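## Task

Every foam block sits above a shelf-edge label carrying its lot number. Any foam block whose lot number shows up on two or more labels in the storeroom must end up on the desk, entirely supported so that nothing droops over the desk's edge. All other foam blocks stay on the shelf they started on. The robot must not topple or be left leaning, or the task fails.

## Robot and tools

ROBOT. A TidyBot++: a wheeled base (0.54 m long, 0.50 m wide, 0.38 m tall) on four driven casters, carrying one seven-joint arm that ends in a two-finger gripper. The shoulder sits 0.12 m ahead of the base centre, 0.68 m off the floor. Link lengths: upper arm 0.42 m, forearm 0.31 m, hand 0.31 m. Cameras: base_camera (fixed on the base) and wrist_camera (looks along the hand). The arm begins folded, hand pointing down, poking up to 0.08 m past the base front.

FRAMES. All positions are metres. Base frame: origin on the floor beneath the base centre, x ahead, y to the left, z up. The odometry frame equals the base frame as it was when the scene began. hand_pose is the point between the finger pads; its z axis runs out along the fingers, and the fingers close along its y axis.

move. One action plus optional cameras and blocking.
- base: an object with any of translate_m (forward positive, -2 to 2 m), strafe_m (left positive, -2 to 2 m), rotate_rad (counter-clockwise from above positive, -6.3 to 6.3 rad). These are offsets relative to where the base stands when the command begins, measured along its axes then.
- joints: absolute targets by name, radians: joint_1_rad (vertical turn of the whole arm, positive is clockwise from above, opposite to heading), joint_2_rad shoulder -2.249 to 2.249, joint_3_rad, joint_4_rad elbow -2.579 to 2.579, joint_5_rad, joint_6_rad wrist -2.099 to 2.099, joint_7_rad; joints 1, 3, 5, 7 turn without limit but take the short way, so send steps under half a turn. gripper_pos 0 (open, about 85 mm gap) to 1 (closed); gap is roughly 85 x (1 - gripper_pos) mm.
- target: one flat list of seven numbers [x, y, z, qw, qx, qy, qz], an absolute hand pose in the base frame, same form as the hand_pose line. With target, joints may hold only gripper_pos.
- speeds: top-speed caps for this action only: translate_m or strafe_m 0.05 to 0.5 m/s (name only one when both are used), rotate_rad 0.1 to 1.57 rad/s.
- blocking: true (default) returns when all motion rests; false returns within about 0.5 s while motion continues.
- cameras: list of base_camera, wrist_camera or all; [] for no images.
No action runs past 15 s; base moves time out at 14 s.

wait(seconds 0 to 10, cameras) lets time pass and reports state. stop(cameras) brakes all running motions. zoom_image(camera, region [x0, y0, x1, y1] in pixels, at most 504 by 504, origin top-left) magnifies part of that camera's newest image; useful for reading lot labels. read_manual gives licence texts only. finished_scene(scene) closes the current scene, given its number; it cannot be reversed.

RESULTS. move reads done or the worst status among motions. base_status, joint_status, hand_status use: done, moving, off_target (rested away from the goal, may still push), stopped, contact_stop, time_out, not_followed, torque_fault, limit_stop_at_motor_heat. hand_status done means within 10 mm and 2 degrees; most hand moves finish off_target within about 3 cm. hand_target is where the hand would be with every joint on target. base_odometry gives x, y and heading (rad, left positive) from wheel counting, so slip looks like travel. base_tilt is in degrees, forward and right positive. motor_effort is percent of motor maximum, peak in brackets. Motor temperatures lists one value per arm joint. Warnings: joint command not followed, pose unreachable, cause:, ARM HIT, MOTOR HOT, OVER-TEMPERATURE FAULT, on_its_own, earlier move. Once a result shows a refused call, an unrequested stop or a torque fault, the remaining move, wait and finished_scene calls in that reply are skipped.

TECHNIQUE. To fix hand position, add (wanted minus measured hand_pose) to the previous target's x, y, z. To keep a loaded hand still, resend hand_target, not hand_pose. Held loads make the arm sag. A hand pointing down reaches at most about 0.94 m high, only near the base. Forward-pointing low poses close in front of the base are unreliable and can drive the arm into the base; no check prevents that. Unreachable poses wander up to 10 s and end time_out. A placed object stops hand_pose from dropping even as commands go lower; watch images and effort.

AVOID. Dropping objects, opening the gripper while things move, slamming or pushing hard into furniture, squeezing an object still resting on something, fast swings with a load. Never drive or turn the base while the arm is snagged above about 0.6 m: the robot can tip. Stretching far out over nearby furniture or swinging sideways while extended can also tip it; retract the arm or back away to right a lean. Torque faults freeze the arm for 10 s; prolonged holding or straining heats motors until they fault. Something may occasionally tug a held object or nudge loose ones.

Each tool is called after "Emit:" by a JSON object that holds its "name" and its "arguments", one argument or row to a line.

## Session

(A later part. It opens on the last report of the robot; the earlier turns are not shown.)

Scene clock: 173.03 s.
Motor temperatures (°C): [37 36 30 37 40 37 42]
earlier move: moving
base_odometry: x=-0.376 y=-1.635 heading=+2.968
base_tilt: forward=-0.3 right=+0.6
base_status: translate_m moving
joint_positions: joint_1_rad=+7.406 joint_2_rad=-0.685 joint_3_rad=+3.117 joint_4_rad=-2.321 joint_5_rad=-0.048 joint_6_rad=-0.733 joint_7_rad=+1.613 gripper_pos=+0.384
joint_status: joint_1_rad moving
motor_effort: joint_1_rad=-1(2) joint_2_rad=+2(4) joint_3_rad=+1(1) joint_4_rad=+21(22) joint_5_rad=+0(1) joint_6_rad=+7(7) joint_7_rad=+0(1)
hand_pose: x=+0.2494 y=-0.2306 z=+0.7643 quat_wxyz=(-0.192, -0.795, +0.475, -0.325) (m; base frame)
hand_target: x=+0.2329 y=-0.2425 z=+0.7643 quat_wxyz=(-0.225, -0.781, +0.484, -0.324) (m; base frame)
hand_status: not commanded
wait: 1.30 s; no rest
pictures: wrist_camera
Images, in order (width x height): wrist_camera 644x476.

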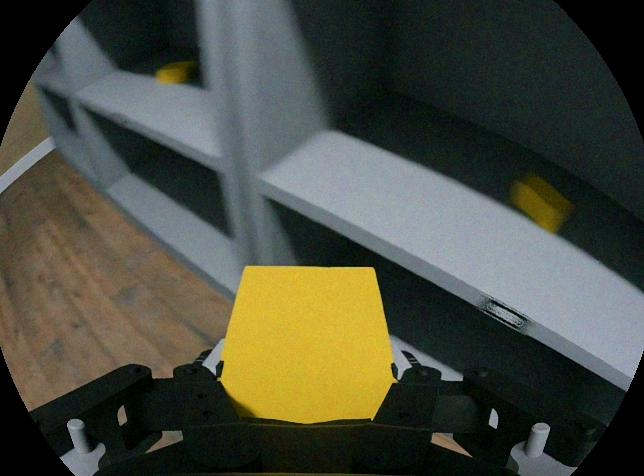

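Emit:
{"name": "zoom_image", "arguments": {
  "camera": "wrist_camera",
  "region": [460, 280, 550, 340]
}}

Emit:
{"name": "wait", "arguments": {
  "seconds": 0.05,
  "cameras": ["wrist_camera"]
}}

Scaled by 5.600.

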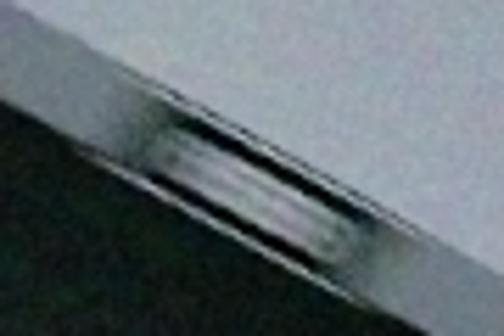

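Scene clock: 173.97 s.
Motor temperatures (°C): [37 36 30 37 40 37 42]
earlier move: moving
base_odometry: x=+0.091 y=-1.718 heading=+2.968
base_tilt: forward=-0.4 right=+0.6
base_status: translate_m moving
joint_positions: joint_1_rad=+7.484 joint_2_rad=-0.685 joint_3_rad=+3.117 joint_4_rad=-2.321 joint_5_rad=-0.048 joint_6_rad=-0.733 joint_7_rad=+1.613 gripper_pos=+0.384
joint_status: all done
motor_effort: joint_1_rad=+0(2) joint_2_rad=+2(4) joint_3_rad=+1(1) joint_4_rad=+21(22) joint_5_rad=+0(1) joint_6_rad=+7(7) joint_7_rad=+0(1)
hand_pose: x=+0.2309 y=-0.2401 z=+0.7643 quat_wxyz=(-0.205, -0.776, +0.506, -0.317) (m; base frame)
hand_target: x=+0.2156 y=-0.2499 z=+0.7643 quat_wxyz=(-0.237, -0.763, +0.511, -0.316) (m; base frame)
hand_status: not commanded
wait: 0.07 s; no rest
pictures: wrist_camera
Images, in order (width x height): wrist_camera 644x476.

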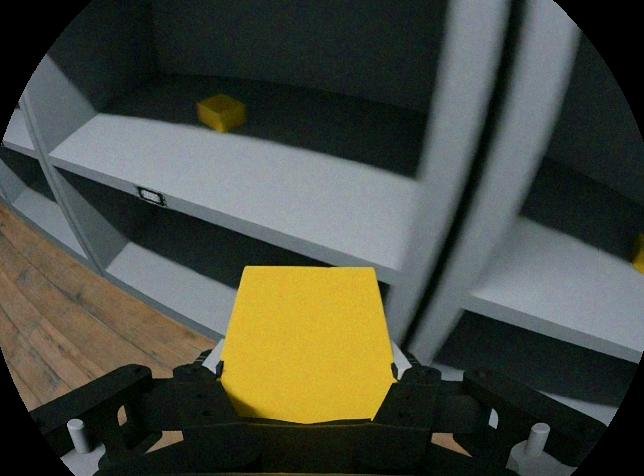

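Emit:
{"name": "zoom_image", "arguments": {
  "camera": "wrist_camera",
  "region": [125, 178, 179, 214]
}}

Emit:
{"name": "wait", "arguments": {
  "seconds": 0.0,
  "cameras": ["wrist_camera"]
}}

Scaled by 9.333.

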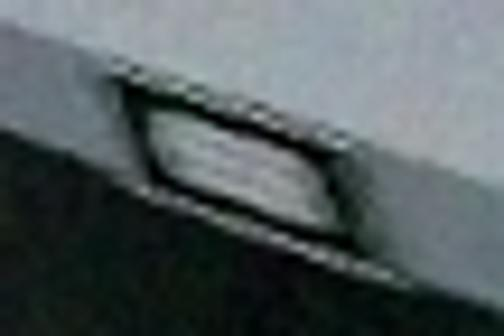

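Scene clock: 174.07 s.
Motor temperatures (°C): [37 36 30 37 40 37 42]
earlier move: moving
base_odometry: x=+0.141 y=-1.726 heading=+2.968
base_tilt: forward=-0.4 right=+0.6
base_status: translate_m moving
joint_positions: joint_1_rad=+7.484 joint_2_rad=-0.685 joint_3_rad=+3.117 joint_4_rad=-2.321 joint_5_rad=-0.048 joint_6_rad=-0.733 joint_7_rad=+1.613 gripper_pos=+0.384
joint_status: all done
motor_effort: joint_1_rad=-1(2) joint_2_rad=+3(4) joint_3_rad=+1(1) joint_4_rad=+21(22) joint_5_rad=+1(1) joint_6_rad=+6(7) joint_7_rad=+0(1)
hand_pose: x=+0.2309 y=-0.2401 z=+0.7643 quat_wxyz=(-0.205, -0.776, +0.506, -0.317) (m; base frame)
hand_target: x=+0.2156 y=-0.2499 z=+0.7643 quat_wxyz=(-0.237, -0.763, +0.511, -0.316) (m; base frame)
hand_status: not commanded
pictures: wrist_camera
Images, in order (width x height): wrist_camera 644x476.

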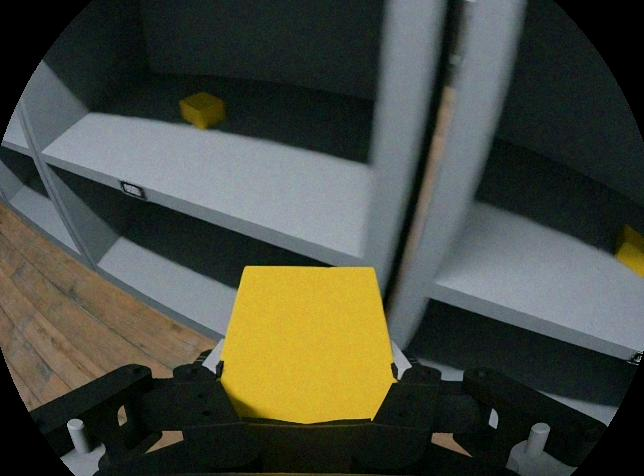

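Emit:
{"name": "move", "arguments": {
  "base": {"translate_m": 0.76},
  "cameras": ["wrist_camera"]
}}

Emit:
{"name": "zoom_image", "arguments": {
  "camera": "wrist_camera",
  "region": [180, 190, 300, 270]
}}

Scene clock: 178.93 s.
Motor temperatures (°C): [37 36 30 37 40 37 42]
earlier move: replaced
move: done
base_odometry: x=-0.193 y=-1.668 heading=+2.967
base_tilt: forward=-0.3 right=+0.6
base_status: translate_m replaced; translate_m done
joint_positions: joint_1_rad=+7.486 joint_2_rad=-0.686 joint_3_rad=+3.117 joint_4_rad=-2.321 joint_5_rad=-0.044 joint_6_rad=-0.732 joint_7_rad=+1.613 gripper_pos=+0.384
joint_status: not commanded
motor_effort: joint_1_rad=+0(1) joint_2_rad=+3(4) joint_3_rad=+1(2) joint_4_rad=+21(22) joint_5_rad=+0(1) joint_6_rad=+7(7) joint_7_rad=+0(1)
hand_pose: x=+0.2298 y=-0.2405 z=+0.7645 quat_wxyz=(-0.207, -0.776, +0.506, -0.316) (m; base frame)
hand_target: x=+0.2156 y=-0.2499 z=+0.7643 quat_wxyz=(-0.237, -0.763, +0.511, -0.316) (m; base frame)
hand_status: not commanded
pictures: wrist_camera
Images, in order (width x height): wrist_camera 644x476.

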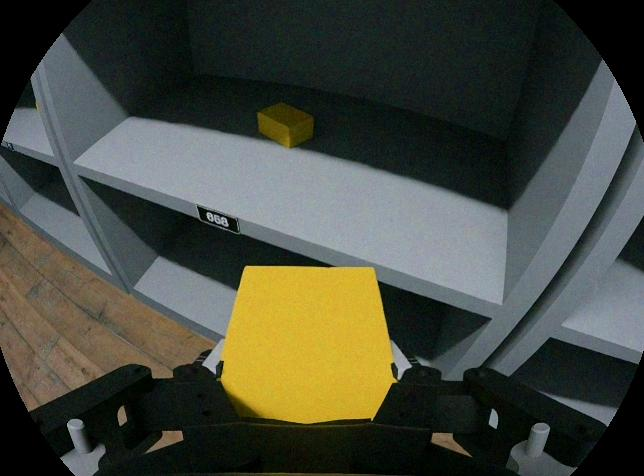

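Scaled by 4.200.

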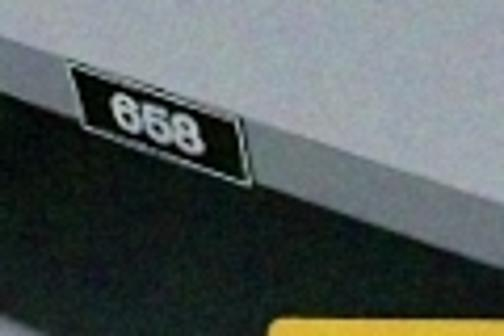

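Emit:
{"name": "zoom_image", "arguments": {
  "camera": "wrist_camera",
  "region": [195, 202, 243, 236]
}}

Scaled by 10.500.

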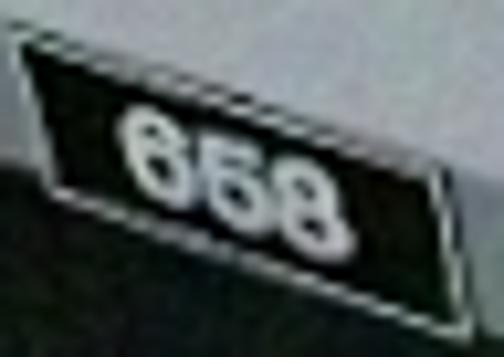

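Emit:
{"name": "move", "arguments": {
  "base": {"translate_m": -1.47},
  "joints": {"joint_1_rad": 1.64},
  "cameras": ["wrist_camera"]
}}

Scene clock: 184.77 s.
Motor temperatures (°C): [37 36 30 37 40 37 42]
move: done
base_odometry: x=+1.255 y=-1.924 heading=+2.966
base_tilt: forward=-0.4 right=+0.6
base_status: done
joint_positions: joint_1_rad=+7.906 joint_2_rad=-0.687 joint_3_rad=+3.117 joint_4_rad=-2.321 joint_5_rad=-0.043 joint_6_rad=-0.732 joint_7_rad=+1.613 gripper_pos=+0.384
joint_status: all done
motor_effort: joint_1_rad=-1(2) joint_2_rad=+3(4) joint_3_rad=+1(2) joint_4_rad=+22(22) joint_5_rad=+0(1) joint_6_rad=+6(7) joint_7_rad=+0(1)
hand_pose: x=+0.1220 y=-0.2648 z=+0.7646 quat_wxyz=(-0.269, -0.653, +0.656, -0.266) (m; base frame)
hand_target: x=+0.1054 y=-0.2675 z=+0.7643 quat_wxyz=(-0.297, -0.640, +0.659, -0.260) (m; base frame)
hand_status: not commanded
pictures: wrist_camera
Images, in order (width x height): wrist_camera 644x476.

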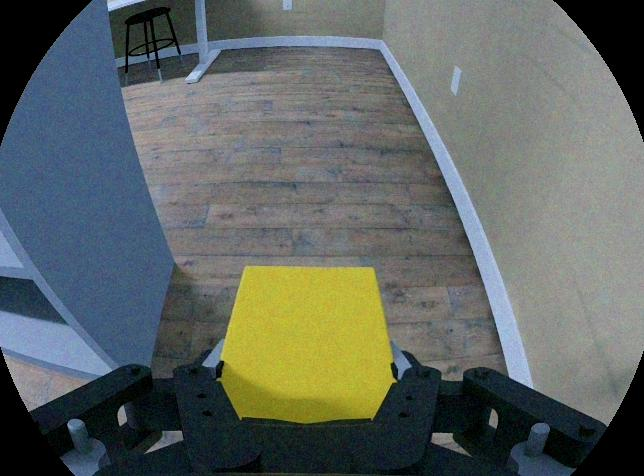

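Emit:
{"name": "move", "arguments": {
  "base": {"strafe_m": -1.30},
  "joints": {"joint_6_rad": -0.5},
  "cameras": ["wrist_camera"]
}}

Scene clock: 190.60 s.
Motor temperatures (°C): [37 36 30 37 40 37 42]
move: done
base_odometry: x=+1.482 y=-0.643 heading=+2.966
base_tilt: forward=-0.3 right=+0.6
base_status: done
joint_positions: joint_1_rad=+7.906 joint_2_rad=-0.691 joint_3_rad=+3.117 joint_4_rad=-2.331 joint_5_rad=-0.043 joint_6_rad=-0.538 joint_7_rad=+1.613 gripper_pos=+0.384
joint_status: all done
motor_effort: joint_1_rad=-1(1) joint_2_rad=+2(5) joint_3_rad=+1(1) joint_4_rad=+22(24) joint_5_rad=+0(1) joint_6_rad=+7(9) joint_7_rad=+0(1)
hand_pose: x=+0.1193 y=-0.3012 z=+0.8064 quat_wxyz=(-0.332, -0.624, +0.629, -0.323) (m; base frame)
hand_target: x=+0.1055 y=-0.3023 z=+0.8081 quat_wxyz=(-0.355, -0.614, +0.630, -0.316) (m; base frame)
hand_status: not commanded
pictures: wrist_camera
Images, in order (width x height): wrist_camera 644x476.

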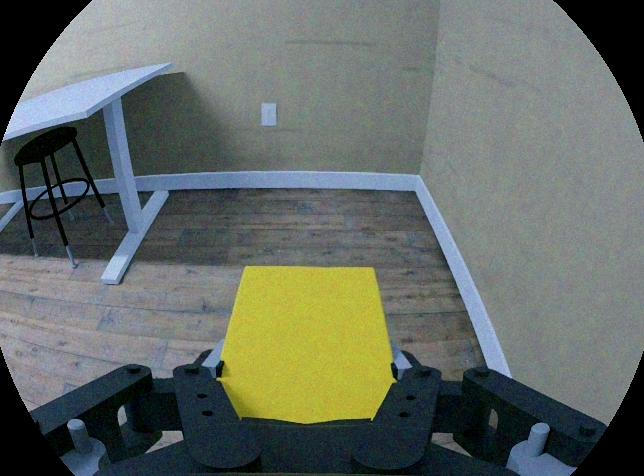

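Emit:
{"name": "move", "arguments": {
  "base": {"translate_m": 0.88, "strafe_m": -0.54, "rotate_rad": -0.025},
  "blocking": false,
  "cameras": []
}}

Emit:
{"name": "wait", "arguments": {
  "seconds": 0.9,
  "cameras": []
}}

Emit:
{"name": "move", "arguments": {
  "joints": {"joint_1_rad": 1.636, "joint_2_rad": 0.13, "joint_4_rad": -1.9, "joint_5_rad": 0.0, "joint_6_rad": 0.02, "joint_7_rad": 1.6},
  "cameras": ["wrist_camera"]
}}

Scene clock: 192.97 s.
Motor temperatures (°C): [37 36 30 37 40 37 42]
move: moving
base_odometry: x=+1.418 y=-0.586 heading=+2.941
base_tilt: forward=-0.3 right=+0.6
base_status: translate_m moving; strafe_m moving; rotate_rad moving
joint_positions: joint_1_rad=+7.907 joint_2_rad=-0.692 joint_3_rad=+3.117 joint_4_rad=-2.331 joint_5_rad=-0.042 joint_6_rad=-0.538 joint_7_rad=+1.613 gripper_pos=+0.384
joint_status: not commanded
motor_effort: joint_1_rad=+0(1) joint_2_rad=+4(5) joint_3_rad=+0(1) joint_4_rad=+22(23) joint_5_rad=+0(1) joint_6_rad=+8(8) joint_7_rad=+0(1)
hand_pose: x=+0.1188 y=-0.3010 z=+0.8068 quat_wxyz=(-0.333, -0.624, +0.629, -0.323) (m; base frame)
hand_target: x=+0.1055 y=-0.3023 z=+0.8081 quat_wxyz=(-0.355, -0.614, +0.630, -0.316) (m; base frame)
hand_status: not commanded
pictures: none
No camera images: "cameras" was empty.

Scene clock: 193.87 s.
Motor temperatures (°C): [37 36 30 37 40 37 42]
earlier move: moving
base_odometry: x=+1.028 y=-0.240 heading=+2.940
base_tilt: forward=-0.3 right=+0.6
base_status: translate_m moving; strafe_m moving; rotate_rad moving
joint_positions: joint_1_rad=+7.907 joint_2_rad=-0.692 joint_3_rad=+3.117 joint_4_rad=-2.331 joint_5_rad=-0.042 joint_6_rad=-0.538 joint_7_rad=+1.613 gripper_pos=+0.384
joint_status: not commanded
motor_effort: joint_1_rad=+0(1) joint_2_rad=+3(5) joint_3_rad=+1(2) joint_4_rad=+21(23) joint_5_rad=+1(1) joint_6_rad=+8(8) joint_7_rad=+0(1)
hand_pose: x=+0.1188 y=-0.3010 z=+0.8068 quat_wxyz=(-0.333, -0.624, +0.629, -0.323) (m; base frame)
hand_target: x=+0.1055 y=-0.3023 z=+0.8081 quat_wxyz=(-0.355, -0.614, +0.630, -0.316) (m; base frame)
hand_status: not commanded
wait: 0.90 s; no rest
pictures: none
No camera images: "cameras" was empty.

Scene clock: 195.97 s.
Motor temperatures (°C): [37 36 30 37 40 37 42]
move: done
base_odometry: x=+0.710 y=+0.042 heading=+2.940
base_tilt: forward=-0.3 right=+0.6
base_status: done
joint_positions: joint_1_rad=+7.907 joint_2_rad=+0.111 joint_3_rad=+3.117 joint_4_rad=-1.917 joint_5_rad=-0.042 joint_6_rad=-0.040 joint_7_rad=+1.613 gripper_pos=+0.384
joint_status: all done
motor_effort: joint_1_rad=-1(2) joint_2_rad=-24(25) joint_3_rad=+0(3) joint_4_rad=+21(23) joint_5_rad=+1(2) joint_6_rad=+8(9) joint_7_rad=+0(1)
hand_pose: x=+0.1034 y=-0.6018 z=+0.8129 quat_wxyz=(-0.365, -0.599, +0.617, -0.358) (m; base frame)
hand_target: x=+0.0972 y=-0.6174 z=+0.8274 quat_wxyz=(-0.390, -0.594, +0.600, -0.368) (m; base frame)
hand_status: not commanded
pictures: wrist_camera
Images, in order (width x height): wrist_camera 644x476.

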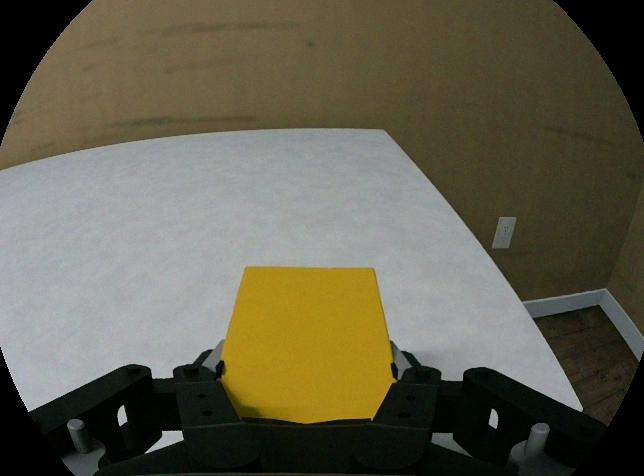

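Emit:
{"name": "zoom_image", "arguments": {
  "camera": "wrist_camera",
  "region": [404, 300, 644, 476]
}}

Emit:
{"name": "zoom_image", "arguments": {
  "camera": "wrist_camera",
  "region": [0, 300, 240, 476]
}}

Scaled by 2.100.

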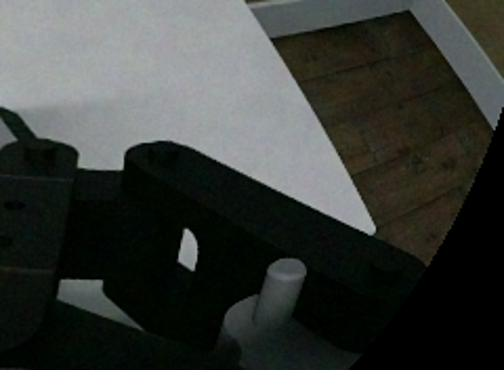

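Scaled by 2.100.

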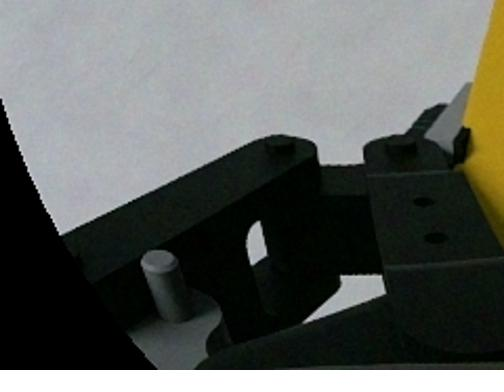

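Emit:
{"name": "move", "arguments": {
  "base": {"strafe_m": -0.15},
  "cameras": ["wrist_camera"]
}}

Emit:
{"name": "zoom_image", "arguments": {
  "camera": "wrist_camera",
  "region": [404, 300, 644, 476]
}}

Scene clock: 199.70 s.
Motor temperatures (°C): [37 36 30 37 40 37 42]
move: done
base_odometry: x=+0.740 y=+0.190 heading=+2.941
base_tilt: forward=-0.3 right=+0.6
base_status: done
joint_positions: joint_1_rad=+7.907 joint_2_rad=+0.119 joint_3_rad=+3.117 joint_4_rad=-1.911 joint_5_rad=-0.042 joint_6_rad=-0.033 joint_7_rad=+1.613 gripper_pos=+0.384
joint_status: not commanded
motor_effort: joint_1_rad=+0(2) joint_2_rad=-23(26) joint_3_rad=+0(1) joint_4_rad=+20(22) joint_5_rad=+0(1) joint_6_rad=+8(9) joint_7_rad=+0(1)
hand_pose: x=+0.1031 y=-0.6056 z=+0.8132 quat_wxyz=(-0.367, -0.598, +0.616, -0.359) (m; base frame)
hand_target: x=+0.0972 y=-0.6174 z=+0.8274 quat_wxyz=(-0.390, -0.594, +0.600, -0.368) (m; base frame)
hand_status: not commanded
pictures: wrist_camera
Images, in order (width x height): wrist_camera 644x476.

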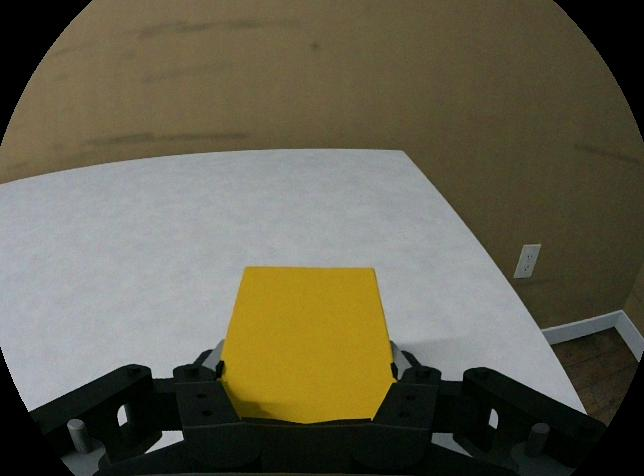

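Scaled by 2.100.

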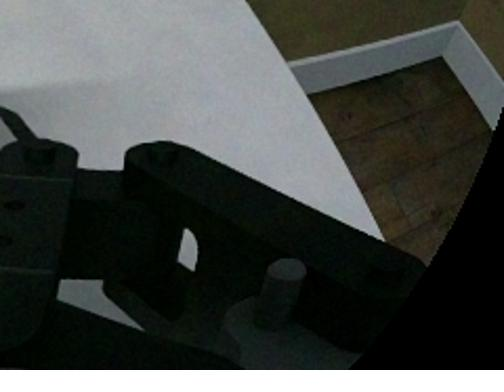

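Emit:
{"name": "move", "arguments": {
  "joints": {"joint_2_rad": 0.215, "joint_6_rad": 0.105},
  "cameras": []
}}

Emit:
{"name": "move", "arguments": {
  "joints": {"joint_2_rad": 0.228, "joint_6_rad": 0.118},
  "cameras": ["wrist_camera"]
}}

Scene clock: 201.50 s.
Motor temperatures (°C): [37 36 30 37 40 37 42]
move: done
base_odometry: x=+0.740 y=+0.189 heading=+2.941
base_tilt: forward=-0.3 right=+0.6
base_status: not commanded
joint_positions: joint_1_rad=+7.907 joint_2_rad=+0.199 joint_3_rad=+3.117 joint_4_rad=-1.911 joint_5_rad=-0.042 joint_6_rad=+0.050 joint_7_rad=+1.613 gripper_pos=+0.384
joint_status: all done
motor_effort: joint_1_rad=-1(1) joint_2_rad=-25(29) joint_3_rad=+0(0) joint_4_rad=+19(21) joint_5_rad=+1(1) joint_6_rad=+8(9) joint_7_rad=+0(1)
hand_pose: x=+0.1011 y=-0.6271 z=+0.7866 quat_wxyz=(-0.368, -0.596, +0.616, -0.360) (m; base frame)
hand_target: x=+0.0959 y=-0.6397 z=+0.7979 quat_wxyz=(-0.390, -0.593, +0.600, -0.368) (m; base frame)
hand_status: not commanded
pictures: none
No camera images: "cameras" was empty.

Scene clock: 202.03 s.
Motor temperatures (°C): [37 36 30 37 40 37 42]
move: done
base_odometry: x=+0.740 y=+0.189 heading=+2.941
base_tilt: forward=-0.3 right=+0.6
base_status: not commanded
joint_positions: joint_1_rad=+7.907 joint_2_rad=+0.205 joint_3_rad=+3.117 joint_4_rad=-1.911 joint_5_rad=-0.042 joint_6_rad=+0.064 joint_7_rad=+1.613 gripper_pos=+0.384
joint_status: all done
motor_effort: joint_1_rad=+0(1) joint_2_rad=-26(27) joint_3_rad=+0(0) joint_4_rad=+19(20) joint_5_rad=+1(1) joint_6_rad=+8(8) joint_7_rad=+0(1)
hand_pose: x=+0.1008 y=-0.6298 z=+0.7866 quat_wxyz=(-0.371, -0.594, +0.615, -0.362) (m; base frame)
hand_target: x=+0.0958 y=-0.6429 z=+0.7932 quat_wxyz=(-0.390, -0.593, +0.600, -0.368) (m; base frame)
hand_status: not commanded
pictures: wrist_camera
Images, in order (width x height): wrist_camera 644x476.

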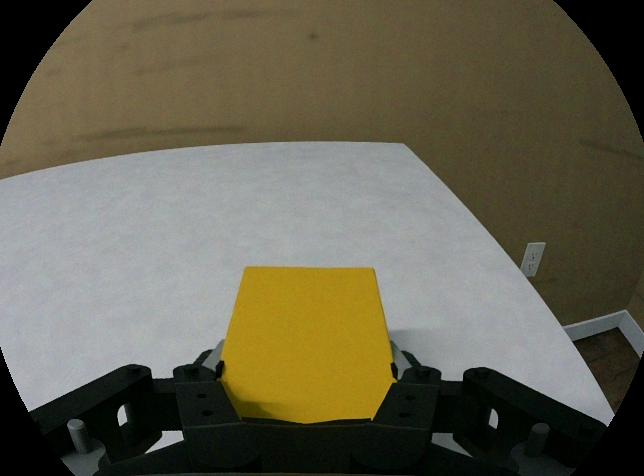

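Emit:
{"name": "move", "arguments": {
  "joints": {"joint_2_rad": 0.295, "joint_6_rad": 0.182},
  "cameras": []
}}

Emit:
{"name": "move", "arguments": {
  "joints": {"joint_2_rad": 0.315, "joint_6_rad": 0.2},
  "cameras": ["wrist_camera"]
}}

Scene clock: 203.40 s.
Motor temperatures (°C): [37 36 30 37 40 37 42]
move: done
base_odometry: x=+0.740 y=+0.189 heading=+2.941
base_tilt: forward=-0.4 right=+0.6
base_status: not commanded
joint_positions: joint_1_rad=+7.907 joint_2_rad=+0.277 joint_3_rad=+3.117 joint_4_rad=-1.911 joint_5_rad=-0.042 joint_6_rad=+0.128 joint_7_rad=+1.613 gripper_pos=+0.384
joint_status: all done
motor_effort: joint_1_rad=-1(1) joint_2_rad=-28(30) joint_3_rad=+0(1) joint_4_rad=+19(20) joint_5_rad=+1(1) joint_6_rad=+8(9) joint_7_rad=+0(1)
hand_pose: x=+0.0992 y=-0.6455 z=+0.7584 quat_wxyz=(-0.369, -0.595, +0.617, -0.359) (m; base frame)
hand_target: x=+0.0949 y=-0.6580 z=+0.7676 quat_wxyz=(-0.388, -0.593, +0.602, -0.368) (m; base frame)
hand_status: not commanded
pictures: none
No camera images: "cameras" was empty.

Scene clock: 204.00 s.
Motor temperatures (°C): [37 36 30 37 40 37 42]
move: done
base_odometry: x=+0.740 y=+0.189 heading=+2.941
base_tilt: forward=-0.4 right=+0.6
base_status: not commanded
joint_positions: joint_1_rad=+7.907 joint_2_rad=+0.288 joint_3_rad=+3.117 joint_4_rad=-1.911 joint_5_rad=-0.042 joint_6_rad=+0.148 joint_7_rad=+1.613 gripper_pos=+0.384
joint_status: all done
motor_effort: joint_1_rad=-1(1) joint_2_rad=-28(29) joint_3_rad=+0(0) joint_4_rad=+18(19) joint_5_rad=+1(1) joint_6_rad=+8(8) joint_7_rad=+0(1)
hand_pose: x=+0.0988 y=-0.6492 z=+0.7564 quat_wxyz=(-0.372, -0.593, +0.616, -0.361) (m; base frame)
hand_target: x=+0.0946 y=-0.6620 z=+0.7595 quat_wxyz=(-0.387, -0.594, +0.602, -0.368) (m; base frame)
hand_status: not commanded
pictures: wrist_camera
Images, in order (width x height): wrist_camera 644x476.

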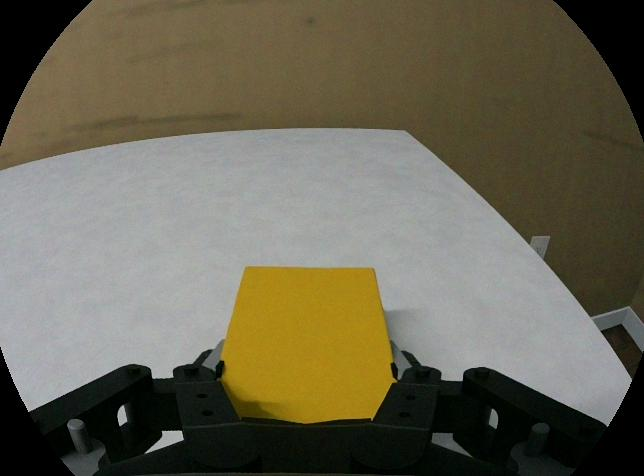

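Emit:
{"name": "move", "arguments": {
  "joints": {"joint_2_rad": 0.33, "joint_6_rad": 0.206},
  "cameras": []
}}

Emit:
{"name": "move", "arguments": {
  "joints": {"joint_2_rad": 0.345, "joint_6_rad": 0.212},
  "cameras": []
}}

Scene clock: 204.90 s.
Motor temperatures (°C): [37 36 30 37 40 37 42]
move: done
base_odometry: x=+0.740 y=+0.189 heading=+2.941
base_tilt: forward=-0.3 right=+0.6
base_status: not commanded
joint_positions: joint_1_rad=+7.907 joint_2_rad=+0.292 joint_3_rad=+3.117 joint_4_rad=-1.911 joint_5_rad=-0.042 joint_6_rad=+0.155 joint_7_rad=+1.613 gripper_pos=+0.384
joint_status: all done
motor_effort: joint_1_rad=+0(1) joint_2_rad=-26(28) joint_3_rad=+0(0) joint_4_rad=+18(19) joint_5_rad=+1(1) joint_6_rad=+7(9) joint_7_rad=+0(1)
hand_pose: x=+0.0987 y=-0.6506 z=+0.7564 quat_wxyz=(-0.373, -0.592, +0.615, -0.362) (m; base frame)
hand_target: x=+0.0945 y=-0.6639 z=+0.7512 quat_wxyz=(-0.385, -0.595, +0.604, -0.365) (m; base frame)
hand_status: not commanded
pictures: none
No camera images: "cameras" was empty.

Scene clock: 205.43 s.
Motor temperatures (°C): [37 36 30 37 40 37 42]
move: off_target
base_odometry: x=+0.740 y=+0.189 heading=+2.941
base_tilt: forward=-0.3 right=+0.6
base_status: not commanded
joint_positions: joint_1_rad=+7.907 joint_2_rad=+0.296 joint_3_rad=+3.117 joint_4_rad=-1.911 joint_5_rad=-0.042 joint_6_rad=+0.163 joint_7_rad=+1.613 gripper_pos=+0.384
joint_status: joint_2_rad off_target (ended at +0.296, target +0.345); the others done
motor_effort: joint_1_rad=+0(0) joint_2_rad=-25(26) joint_3_rad=+0(0) joint_4_rad=+17(18) joint_5_rad=+0(1) joint_6_rad=+7(9) joint_7_rad=+0(1)
hand_pose: x=+0.0985 y=-0.6522 z=+0.7563 quat_wxyz=(-0.374, -0.592, +0.614, -0.364) (m; base frame)
hand_target: x=+0.0944 y=-0.6657 z=+0.7429 quat_wxyz=(-0.382, -0.597, +0.606, -0.363) (m; base frame)
hand_status: not commanded
pictures: none
No camera images: "cameras" was empty.

Emit:
{"name": "move", "arguments": {
  "joints": {"joint_2_rad": 0.318, "gripper_pos": 0.03},
  "cameras": ["wrist_camera"]
}}

Emit:
{"name": "move", "arguments": {
  "joints": {"joint_2_rad": 0.05},
  "cameras": ["wrist_camera"]
}}

Scene clock: 206.60 s.
Motor temperatures (°C): [37 36 30 37 40 37 42]
move: done
base_odometry: x=+0.740 y=+0.189 heading=+2.941
base_tilt: forward=-0.4 right=+0.6
base_status: not commanded
joint_positions: joint_1_rad=+7.907 joint_2_rad=+0.299 joint_3_rad=+3.117 joint_4_rad=-1.911 joint_5_rad=-0.042 joint_6_rad=+0.163 joint_7_rad=+1.613 gripper_pos=+0.030
joint_status: all done
motor_effort: joint_1_rad=+0(1) joint_2_rad=-28(30) joint_3_rad=+0(0) joint_4_rad=+18(19) joint_5_rad=+1(1) joint_6_rad=+8(9) joint_7_rad=+0(1)
hand_pose: x=+0.0985 y=-0.6525 z=+0.7538 quat_wxyz=(-0.373, -0.592, +0.615, -0.363) (m; base frame)
hand_target: x=+0.0945 y=-0.6638 z=+0.7609 quat_wxyz=(-0.390, -0.592, +0.600, -0.370) (m; base frame)
hand_status: not commanded
pictures: wrist_camera
Images, in order (width x height): wrist_camera 644x476.

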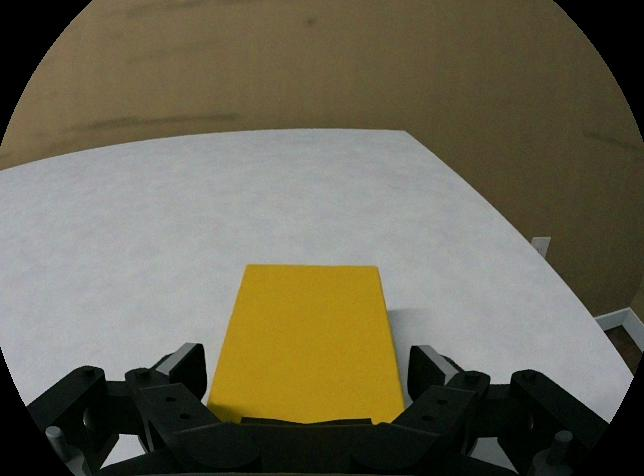

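Scene clock: 207.93 s.
Motor temperatures (°C): [37 36 30 37 40 37 42]
move: done
base_odometry: x=+0.740 y=+0.189 heading=+2.941
base_tilt: forward=-0.3 right=+0.6
base_status: not commanded
joint_positions: joint_1_rad=+7.907 joint_2_rad=+0.041 joint_3_rad=+3.117 joint_4_rad=-1.907 joint_5_rad=-0.042 joint_6_rad=+0.165 joint_7_rad=+1.613 gripper_pos=+0.030
joint_status: all done
motor_effort: joint_1_rad=+0(1) joint_2_rad=-22(31) joint_3_rad=+0(0) joint_4_rad=+21(22) joint_5_rad=+1(1) joint_6_rad=+8(9) joint_7_rad=+0(1)
hand_pose: x=+0.1005 y=-0.6133 z=+0.9209 quat_wxyz=(-0.452, -0.541, +0.560, -0.436) (m; base frame)
hand_target: x=+0.0974 y=-0.6193 z=+0.9339 quat_wxyz=(-0.471, -0.538, +0.542, -0.442) (m; base frame)
hand_status: not commanded
pictures: wrist_camera
Images, in order (width x height): wrist_camera 644x476.

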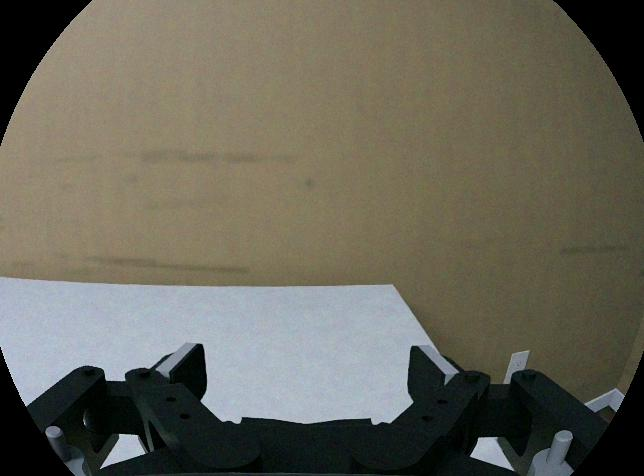

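Emit:
{"name": "finished_scene", "arguments": {
  "scene": 2
}}

The scene is finished: the task was done.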